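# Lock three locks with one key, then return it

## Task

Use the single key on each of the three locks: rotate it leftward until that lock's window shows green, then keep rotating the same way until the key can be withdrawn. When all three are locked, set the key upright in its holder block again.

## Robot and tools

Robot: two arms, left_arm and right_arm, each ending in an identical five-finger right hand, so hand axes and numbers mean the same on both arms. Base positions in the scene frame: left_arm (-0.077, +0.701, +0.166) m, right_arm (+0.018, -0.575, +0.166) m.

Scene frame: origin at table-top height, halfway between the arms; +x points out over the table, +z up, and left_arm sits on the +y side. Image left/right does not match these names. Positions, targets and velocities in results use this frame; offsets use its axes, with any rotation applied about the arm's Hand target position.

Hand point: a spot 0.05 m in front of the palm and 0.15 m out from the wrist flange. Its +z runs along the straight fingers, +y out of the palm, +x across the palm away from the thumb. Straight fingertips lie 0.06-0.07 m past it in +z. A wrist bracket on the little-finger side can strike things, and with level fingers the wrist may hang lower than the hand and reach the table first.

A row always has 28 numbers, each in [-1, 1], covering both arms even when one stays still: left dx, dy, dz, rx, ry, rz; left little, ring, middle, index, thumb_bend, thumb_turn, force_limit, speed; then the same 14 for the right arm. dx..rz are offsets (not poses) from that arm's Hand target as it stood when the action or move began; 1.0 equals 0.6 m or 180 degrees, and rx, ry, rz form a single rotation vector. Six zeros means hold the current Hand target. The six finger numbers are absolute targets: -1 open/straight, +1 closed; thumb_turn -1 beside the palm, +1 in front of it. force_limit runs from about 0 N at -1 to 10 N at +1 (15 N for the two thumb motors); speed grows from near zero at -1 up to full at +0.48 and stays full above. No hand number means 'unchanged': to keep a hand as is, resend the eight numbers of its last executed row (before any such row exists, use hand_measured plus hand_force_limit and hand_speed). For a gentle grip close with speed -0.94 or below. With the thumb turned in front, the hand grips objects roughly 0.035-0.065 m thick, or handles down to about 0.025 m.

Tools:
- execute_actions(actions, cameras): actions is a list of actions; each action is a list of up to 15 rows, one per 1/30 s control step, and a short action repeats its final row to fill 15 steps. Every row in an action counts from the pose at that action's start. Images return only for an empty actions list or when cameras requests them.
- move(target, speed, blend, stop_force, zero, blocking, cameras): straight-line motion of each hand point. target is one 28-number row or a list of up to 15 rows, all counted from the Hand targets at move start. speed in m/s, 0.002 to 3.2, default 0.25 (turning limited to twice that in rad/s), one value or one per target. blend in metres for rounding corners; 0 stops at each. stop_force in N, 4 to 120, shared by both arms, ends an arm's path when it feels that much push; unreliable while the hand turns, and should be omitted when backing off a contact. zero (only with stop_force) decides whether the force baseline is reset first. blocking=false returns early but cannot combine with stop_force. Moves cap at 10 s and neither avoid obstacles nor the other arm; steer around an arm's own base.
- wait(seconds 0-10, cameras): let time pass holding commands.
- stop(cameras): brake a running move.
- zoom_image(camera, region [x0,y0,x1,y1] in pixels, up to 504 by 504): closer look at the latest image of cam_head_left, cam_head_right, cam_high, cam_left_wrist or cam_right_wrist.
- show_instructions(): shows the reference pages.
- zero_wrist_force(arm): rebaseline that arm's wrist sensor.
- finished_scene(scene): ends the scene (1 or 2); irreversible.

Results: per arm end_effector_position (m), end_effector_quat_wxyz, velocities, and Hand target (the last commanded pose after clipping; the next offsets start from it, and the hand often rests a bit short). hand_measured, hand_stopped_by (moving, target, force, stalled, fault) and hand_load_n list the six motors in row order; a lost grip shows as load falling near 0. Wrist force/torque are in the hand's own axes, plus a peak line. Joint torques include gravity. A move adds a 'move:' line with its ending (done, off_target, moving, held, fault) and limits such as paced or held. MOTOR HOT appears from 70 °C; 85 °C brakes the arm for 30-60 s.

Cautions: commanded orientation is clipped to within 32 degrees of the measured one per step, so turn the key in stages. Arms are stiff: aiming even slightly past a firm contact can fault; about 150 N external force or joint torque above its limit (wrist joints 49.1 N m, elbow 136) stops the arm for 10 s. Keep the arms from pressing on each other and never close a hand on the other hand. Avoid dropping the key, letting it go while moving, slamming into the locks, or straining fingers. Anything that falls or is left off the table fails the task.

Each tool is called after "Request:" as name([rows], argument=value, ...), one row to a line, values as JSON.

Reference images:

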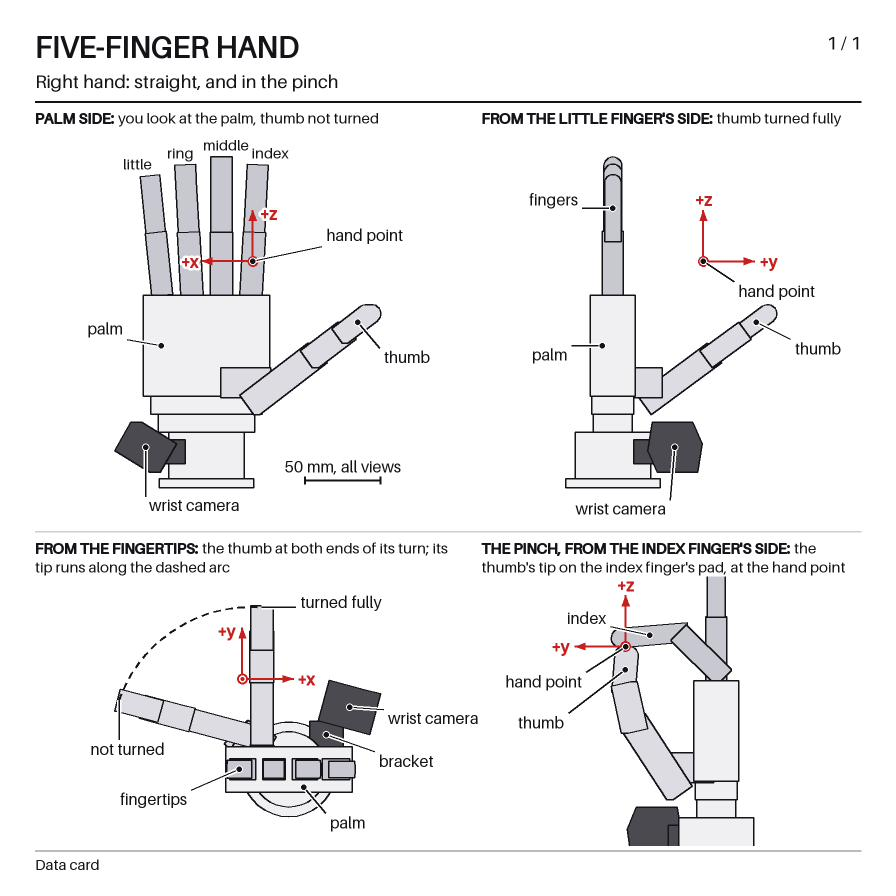

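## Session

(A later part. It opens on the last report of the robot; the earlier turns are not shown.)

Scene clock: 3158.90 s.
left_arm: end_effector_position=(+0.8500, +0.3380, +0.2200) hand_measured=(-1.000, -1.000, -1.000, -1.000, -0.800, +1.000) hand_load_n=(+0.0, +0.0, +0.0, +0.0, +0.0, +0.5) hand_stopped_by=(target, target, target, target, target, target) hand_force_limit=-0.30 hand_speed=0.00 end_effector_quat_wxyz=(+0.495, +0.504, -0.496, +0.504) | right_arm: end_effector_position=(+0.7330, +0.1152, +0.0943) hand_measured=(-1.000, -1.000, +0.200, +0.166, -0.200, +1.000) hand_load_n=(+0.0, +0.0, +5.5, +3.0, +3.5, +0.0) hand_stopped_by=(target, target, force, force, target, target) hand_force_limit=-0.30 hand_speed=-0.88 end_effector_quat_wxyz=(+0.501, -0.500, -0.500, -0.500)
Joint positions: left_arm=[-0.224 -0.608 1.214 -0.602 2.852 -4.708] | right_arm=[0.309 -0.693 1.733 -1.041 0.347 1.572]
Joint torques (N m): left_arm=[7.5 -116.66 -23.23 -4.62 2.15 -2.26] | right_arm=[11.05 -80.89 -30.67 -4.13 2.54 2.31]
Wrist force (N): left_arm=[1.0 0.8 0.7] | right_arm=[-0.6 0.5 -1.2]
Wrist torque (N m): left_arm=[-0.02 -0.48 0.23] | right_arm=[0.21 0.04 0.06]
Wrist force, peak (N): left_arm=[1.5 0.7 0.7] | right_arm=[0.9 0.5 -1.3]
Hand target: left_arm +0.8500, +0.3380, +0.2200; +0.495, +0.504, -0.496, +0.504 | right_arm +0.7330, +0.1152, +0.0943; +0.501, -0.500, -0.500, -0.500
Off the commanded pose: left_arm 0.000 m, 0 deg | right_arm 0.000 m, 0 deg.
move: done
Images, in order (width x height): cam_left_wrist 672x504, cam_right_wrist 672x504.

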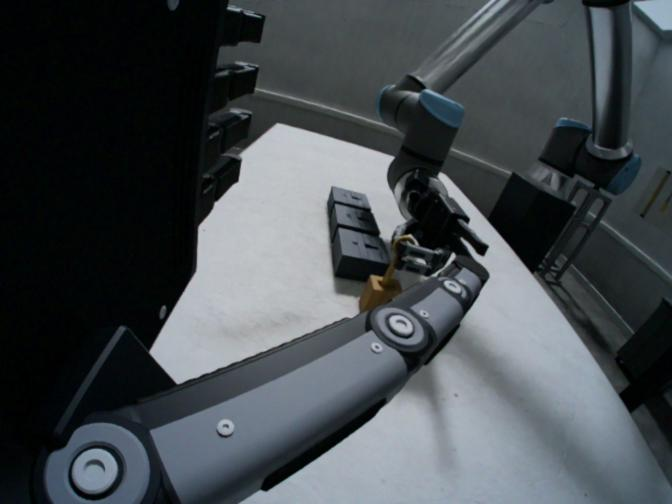

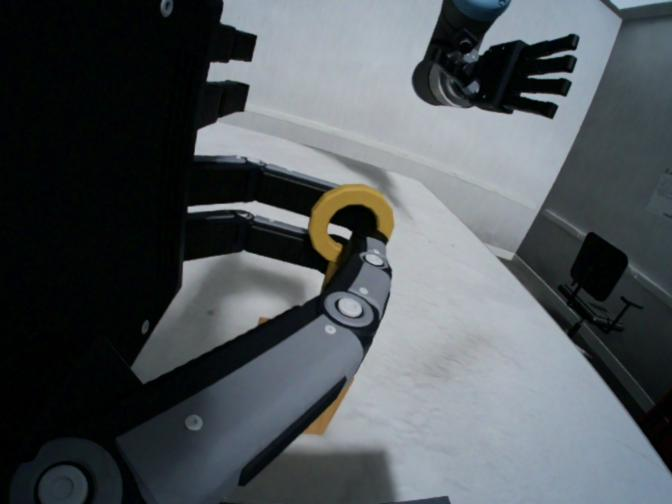

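Request:
move([
  [0,0,0,0,0,0,-1,-1,-1,-1,-0.8,1,-0.3,0,0,0,-0.05,0,0,0,-1,-1,0.75,0.75,-0.2,1,-0.3,-0.88],
], speed=0.015, stop_force=4, cameras=["cam_right_wrist", "cam_left_wrist"])

Request:
zoom_image(camera="cam_left_wrist", region=[356, 214, 436, 294])

Request:
zoom_image(camera="cam_right_wrist", region=[220, 170, 400, 310])

Scene clock: 3169.23 s.
left_arm: end_effector_position=(+0.8500, +0.3380, +0.2200) hand_measured=(-1.000, -1.000, -1.000, -1.000, -0.800, +1.000) hand_load_n=(+0.0, +0.5, +0.0, +0.0, +0.0, +0.0) hand_stopped_by=(target, target, target, target, target, target) hand_force_limit=-0.30 hand_speed=0.00 end_effector_quat_wxyz=(+0.495, +0.504, -0.496, +0.504) | right_arm: end_effector_position=(+0.7330, +0.1152, +0.0678) hand_measured=(-1.000, -1.000, +0.200, +0.166, -0.200, +1.000) hand_load_n=(+0.0, +0.0, +5.0, +3.5, +4.0, -1.5) hand_stopped_by=(target, target, force, force, target, target) hand_force_limit=-0.30 hand_speed=-0.88 end_effector_quat_wxyz=(+0.501, -0.500, -0.500, -0.500)
Joint positions: left_arm=[-0.224 -0.608 1.214 -0.602 2.852 -4.708] | right_arm=[0.309 -0.655 1.724 -1.07 0.347 1.572]
Joint torques (N m): left_arm=[7 -117.17 -22.93 -4.62 1.89 -2.45] | right_arm=[7.78 -101.57 -11.76 2.46 2.83 -1.11]
Wrist force (N): left_arm=[1.1 0.9 0.6] | right_arm=[-0.7 0.8 -1.1]
Wrist torque (N m): left_arm=[0.01 -0.48 0.24] | right_arm=[0.21 0.01 0.08]
Wrist force, peak (N): left_arm=[1.3 0.9 1.0] | right_arm=[5.9 0.6 -1.1]
Hand target: left_arm +0.8500, +0.3380, +0.2200; +0.495, +0.504, -0.496, +0.504 | right_arm +0.7330, +0.1152, +0.0678; +0.501, -0.500, -0.500, -0.500 (not the last commanded pose)
Off the commanded pose: left_arm 0.000 m, 0 deg | right_arm 0.003 m, 0 deg.
move: contact (right_arm)
Images, in order (width x height): cam_left_wrist 672x504, cam_right_wrist 672x504.

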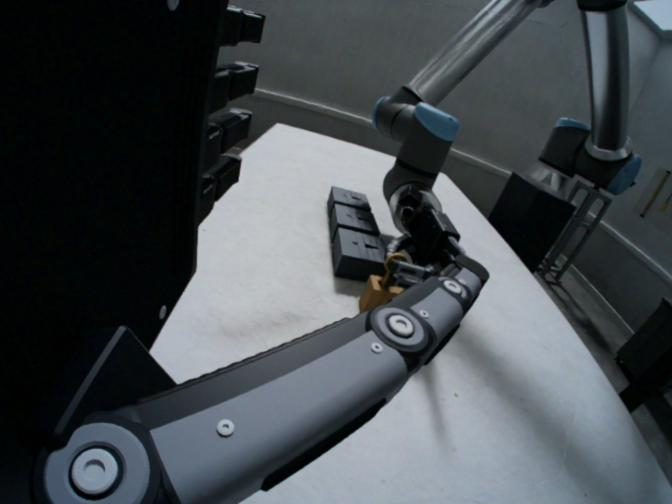

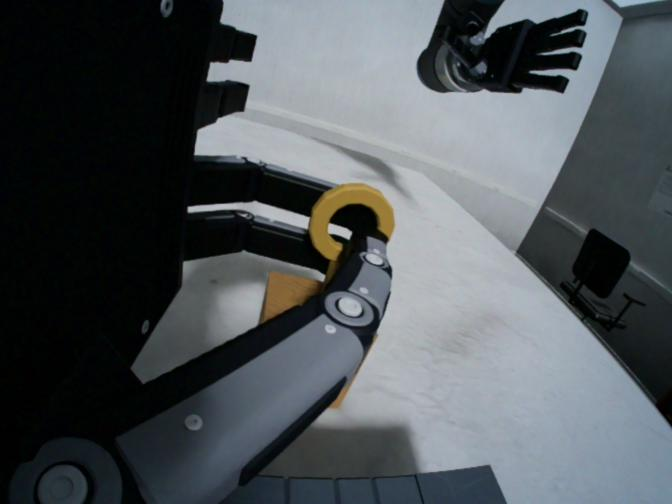

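Scaled by 6.300 from the camera's 672x504 image, which has a finer 960x720 frame.

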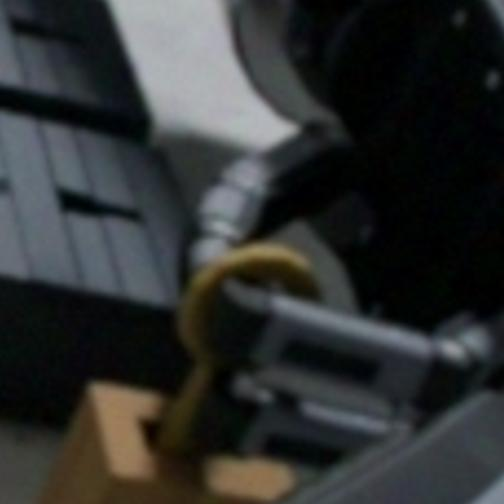

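Scaled by 2.800 from the camera's 672x504 image, which has a finer 960x720 frame.

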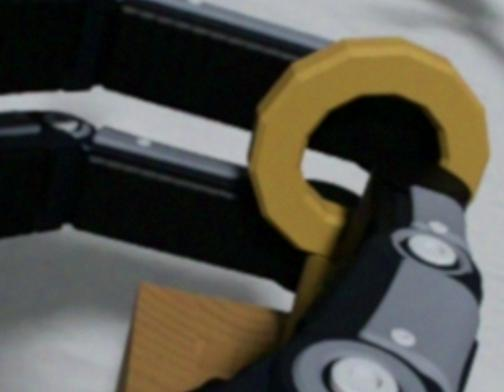

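Request:
execute_actions([
  [[0,0,0,0,0,0,-1,-1,-1,-1,-0.8,1,-0.3,0,0,0,0,0,0,0,-1,-1,-0.5,-0.5,-0.6,1,-0.5,-0.7]],
  [[0,0,0,0,0,0,-1,-1,-1,-1,-0.8,1,-0.3,0,0,0,0,0,0,0,-1,-1,-0.5,-0.5,-0.6,1,-0.5,-0.7]],
], cameras=["cam_right_wrist"])

Request:
zoom_image(camera="cam_right_wrist", region=[220, 130, 460, 310])

Scene clock: 3180.77 s.
left_arm: end_effector_position=(+0.8500, +0.3380, +0.2200) hand_measured=(-1.000, -1.000, -1.000, -1.000, -0.800, +1.000) hand_load_n=(+0.0, +0.0, +0.0, +0.0, +0.0, +0.5) hand_stopped_by=(target, target, target, target, target, target) hand_force_limit=-0.30 hand_speed=0.00 end_effector_quat_wxyz=(+0.495, +0.504, -0.496, +0.504) | right_arm: end_effector_position=(+0.7330, +0.1152, +0.0678) hand_measured=(-1.000, -1.000, -0.500, -0.500, -0.600, +1.000) hand_load_n=(+0.0, +0.0, +0.0, +0.0, +0.0, +0.5) hand_stopped_by=(target, target, target, target, target, target) hand_force_limit=-0.50 hand_speed=-0.70 end_effector_quat_wxyz=(+0.501, -0.500, -0.500, -0.500)
Joint positions: left_arm=[-0.224 -0.608 1.214 -0.602 2.852 -4.708] | right_arm=[0.309 -0.655 1.724 -1.07 0.347 1.572]
Joint torques (N m): left_arm=[8.54 -116.78 -21.81 -4.76 2.3 -2.49] | right_arm=[5.06 -96.57 -11.84 2.55 2.91 -1.18]
Wrist force (N): left_arm=[1.1 0.9 0.6] | right_arm=[-0.2 0.6 0.2]
Wrist torque (N m): left_arm=[0.00 -0.49 0.24] | right_arm=[0.24 0.06 0.08]
Wrist force, peak (N): left_arm=[1.4 0.9 0.8] | right_arm=[-1.2 1.1 -1.1]
Hand target: left_arm +0.8500, +0.3380, +0.2200; +0.495, +0.504, -0.496, +0.504 | right_arm +0.7330, +0.1152, +0.0678; +0.501, -0.500, -0.500, -0.500
Off the commanded pose: left_arm 0.000 m, 0 deg | right_arm 0.000 m, 0 deg.
Images, in order (width x height): cam_right_wrist 672x504.

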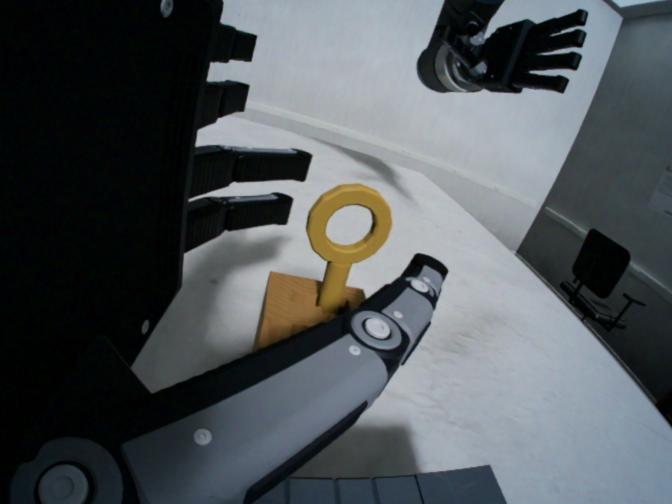

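Scaled by 2.100 from the camera's 672x504 image, which has a finer 960x720 frame.

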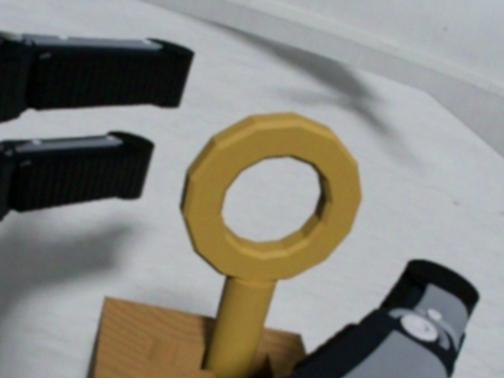

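Request:
move([
  [0,0,0,0,0,0,-1,-1,-1,-1,-0.8,1,-0.3,0,-0.11,0,0,0,0,0,-1,-1,-0.5,-0.5,-0.6,1,-0.5,-0.7],
], speed=0.06, stop_force=4, cameras=["cam_right_wrist"])

Scene clock: 3205.07 s.
left_arm: end_effector_position=(+0.8500, +0.3380, +0.2200) hand_measured=(-1.000, -1.000, -1.000, -1.000, -0.800, +1.000) hand_load_n=(+0.0, +0.0, -0.5, +0.0, +0.0, +0.0) hand_stopped_by=(target, target, target, target, target, target) hand_force_limit=-0.30 hand_speed=0.00 end_effector_quat_wxyz=(+0.495, +0.504, -0.496, +0.504) | right_arm: end_effector_position=(+0.6670, +0.1152, +0.0678) hand_measured=(-1.000, -1.000, -0.500, -0.500, -0.600, +1.000) hand_load_n=(+0.0, +0.0, -0.5, +0.0, +0.0, +0.5) hand_stopped_by=(target, target, target, target, target, target) hand_force_limit=-0.50 hand_speed=-0.70 end_effector_quat_wxyz=(+0.501, -0.500, -0.500, -0.500)
Joint positions: left_arm=[-0.224 -0.608 1.214 -0.602 2.852 -4.708] | right_arm=[0.342 -0.697 1.844 -1.148 0.379 1.572]
Joint torques (N m): left_arm=[7.12 -117.88 -22.65 -4.77 2.11 -2.29] | right_arm=[20.65 -97.18 -8.55 -4.14 3.16 2.73]
Wrist force (N): left_arm=[1.0 0.8 0.7] | right_arm=[-0.1 0.3 -0.5]
Wrist torque (N m): left_arm=[-0.01 -0.46 0.23] | right_arm=[0.21 0.02 -0.07]
Wrist force, peak (N): left_arm=[1.6 0.6 0.6] | right_arm=[0.0 1.1 -0.1]
Hand target: left_arm +0.8500, +0.3380, +0.2200; +0.495, +0.504, -0.496, +0.504 | right_arm +0.6670, +0.1152, +0.0678; +0.501, -0.500, -0.500, -0.500
Off the commanded pose: left_arm 0.000 m, 0 deg | right_arm 0.000 m, 0 deg.
move: done
Images, in order (width x height): cam_right_wrist 672x504.

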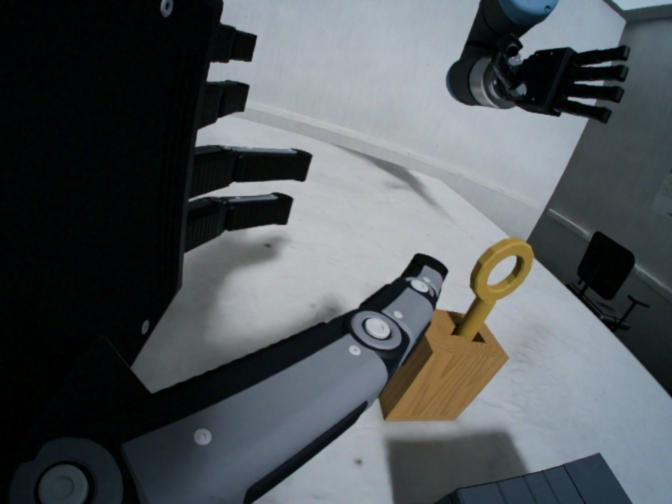

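Request:
move([
  [0,0,0,0,0,0,-1,-1,-1,-1,-0.8,1,-0.3,0,-0.05,0,0.2,0,0,0,-1,-1,-0.5,-0.5,-0.6,1,-0.5,-0.7],
  [0,0,0,0,0,0,-1,-1,-1,-1,-0.8,1,-0.3,0,-0.35,-0.35,0.3,0,0,0,-1,-1,-0.5,-0.5,-0.6,1,-0.5,-0.7],
], speed=0.2, blend=[0.03, 0], cameras=["cam_head_left", "cam_head_right", "cam_high"])

Request:
zoom_image(camera="cam_head_left", region=[255, 280, 420, 363])

Request:
zoom_image(camera="cam_head_right", region=[220, 270, 420, 390])

Scene clock: 3220.30 s.
left_arm: end_effector_position=(+0.8500, +0.3380, +0.2200) hand_measured=(-1.000, -1.000, -1.000, -1.000, -0.800, +1.000) hand_load_n=(+0.0, +0.0, +0.0, +0.0, +0.0, +0.5) hand_stopped_by=(target, target, target, target, target, target) hand_force_limit=-0.30 hand_speed=0.00 end_effector_quat_wxyz=(+0.495, +0.504, -0.496, +0.504) | right_arm: end_effector_position=(+0.4571, -0.0948, +0.2477) hand_measured=(-1.000, -1.000, -0.500, -0.500, -0.600, +1.000) hand_load_n=(+0.0, +0.0, +0.0, +0.0, +0.0, +0.0) hand_stopped_by=(target, target, target, target, target, target) hand_force_limit=-0.50 hand_speed=-0.70 end_effector_quat_wxyz=(+0.501, -0.500, -0.500, -0.499)
Joint positions: left_arm=[-0.224 -0.608 1.214 -0.602 2.852 -4.708] | right_arm=[0.062 -1.259 2.451 -1.193 0.099 1.571]
Joint torques (N m): left_arm=[6.9 -116.67 -22.61 -4.56 1.99 -2.34] | right_arm=[-13.28 -52.35 -6.17 -3.87 -2.79 1.87]
Wrist force (N): left_arm=[1.2 0.5 0.6] | right_arm=[0.0 0.5 -0.7]
Wrist torque (N m): left_arm=[-0.05 -0.51 0.23] | right_arm=[0.29 0.03 -0.17]
Wrist force, peak (N): left_arm=[1.1 1.1 1.0] | right_arm=[0.0 -0.6 -1.5]
Hand target: left_arm +0.8500, +0.3380, +0.2200; +0.495, +0.504, -0.496, +0.504 | right_arm +0.4570, -0.0948, +0.2478; +0.501, -0.500, -0.500, -0.500
Off the commanded pose: left_arm 0.000 m, 0 deg | right_arm 0.000 m, 0 deg.
move: done
Images, in order (width x height): cam_head_left 672x504, cam_head_right 672x504, cam_high 672x504.

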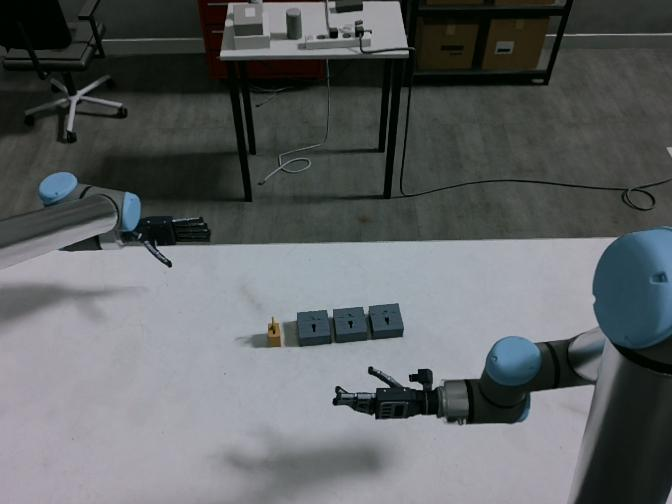

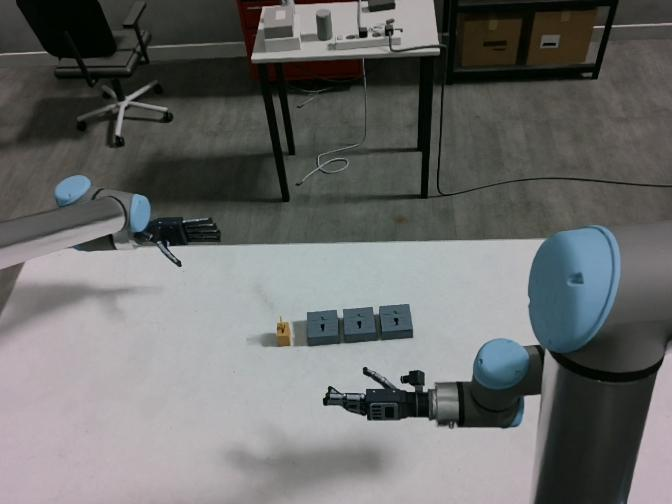

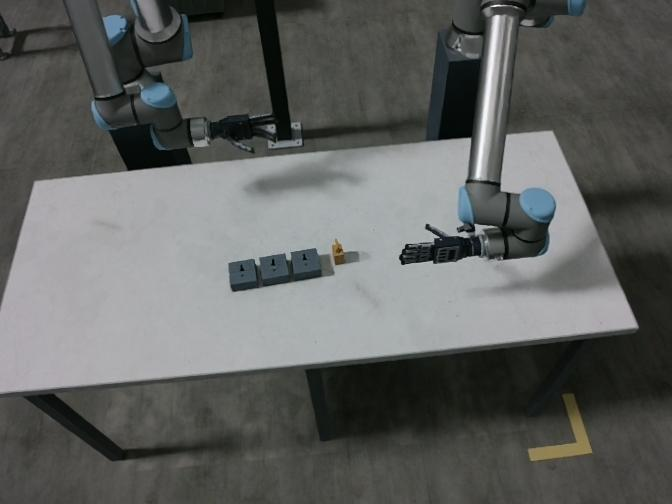

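Scaled by 3.055 from the camera's 672x504 image, which has a finer 960x720 frame.

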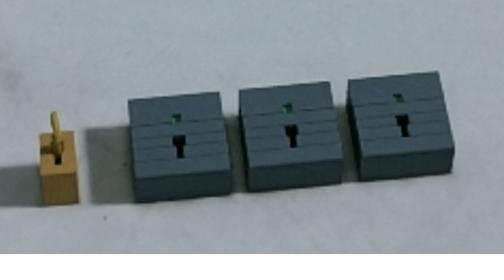

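Scaled by 2.520 from the camera's 672x504 image, which has a finer 960x720 frame.

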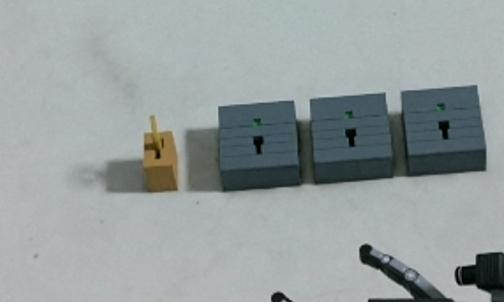

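All three windows show green and the key is standing upright in its block.

Request:
finished_scene(scene=2)

The scene is finished: the task was done.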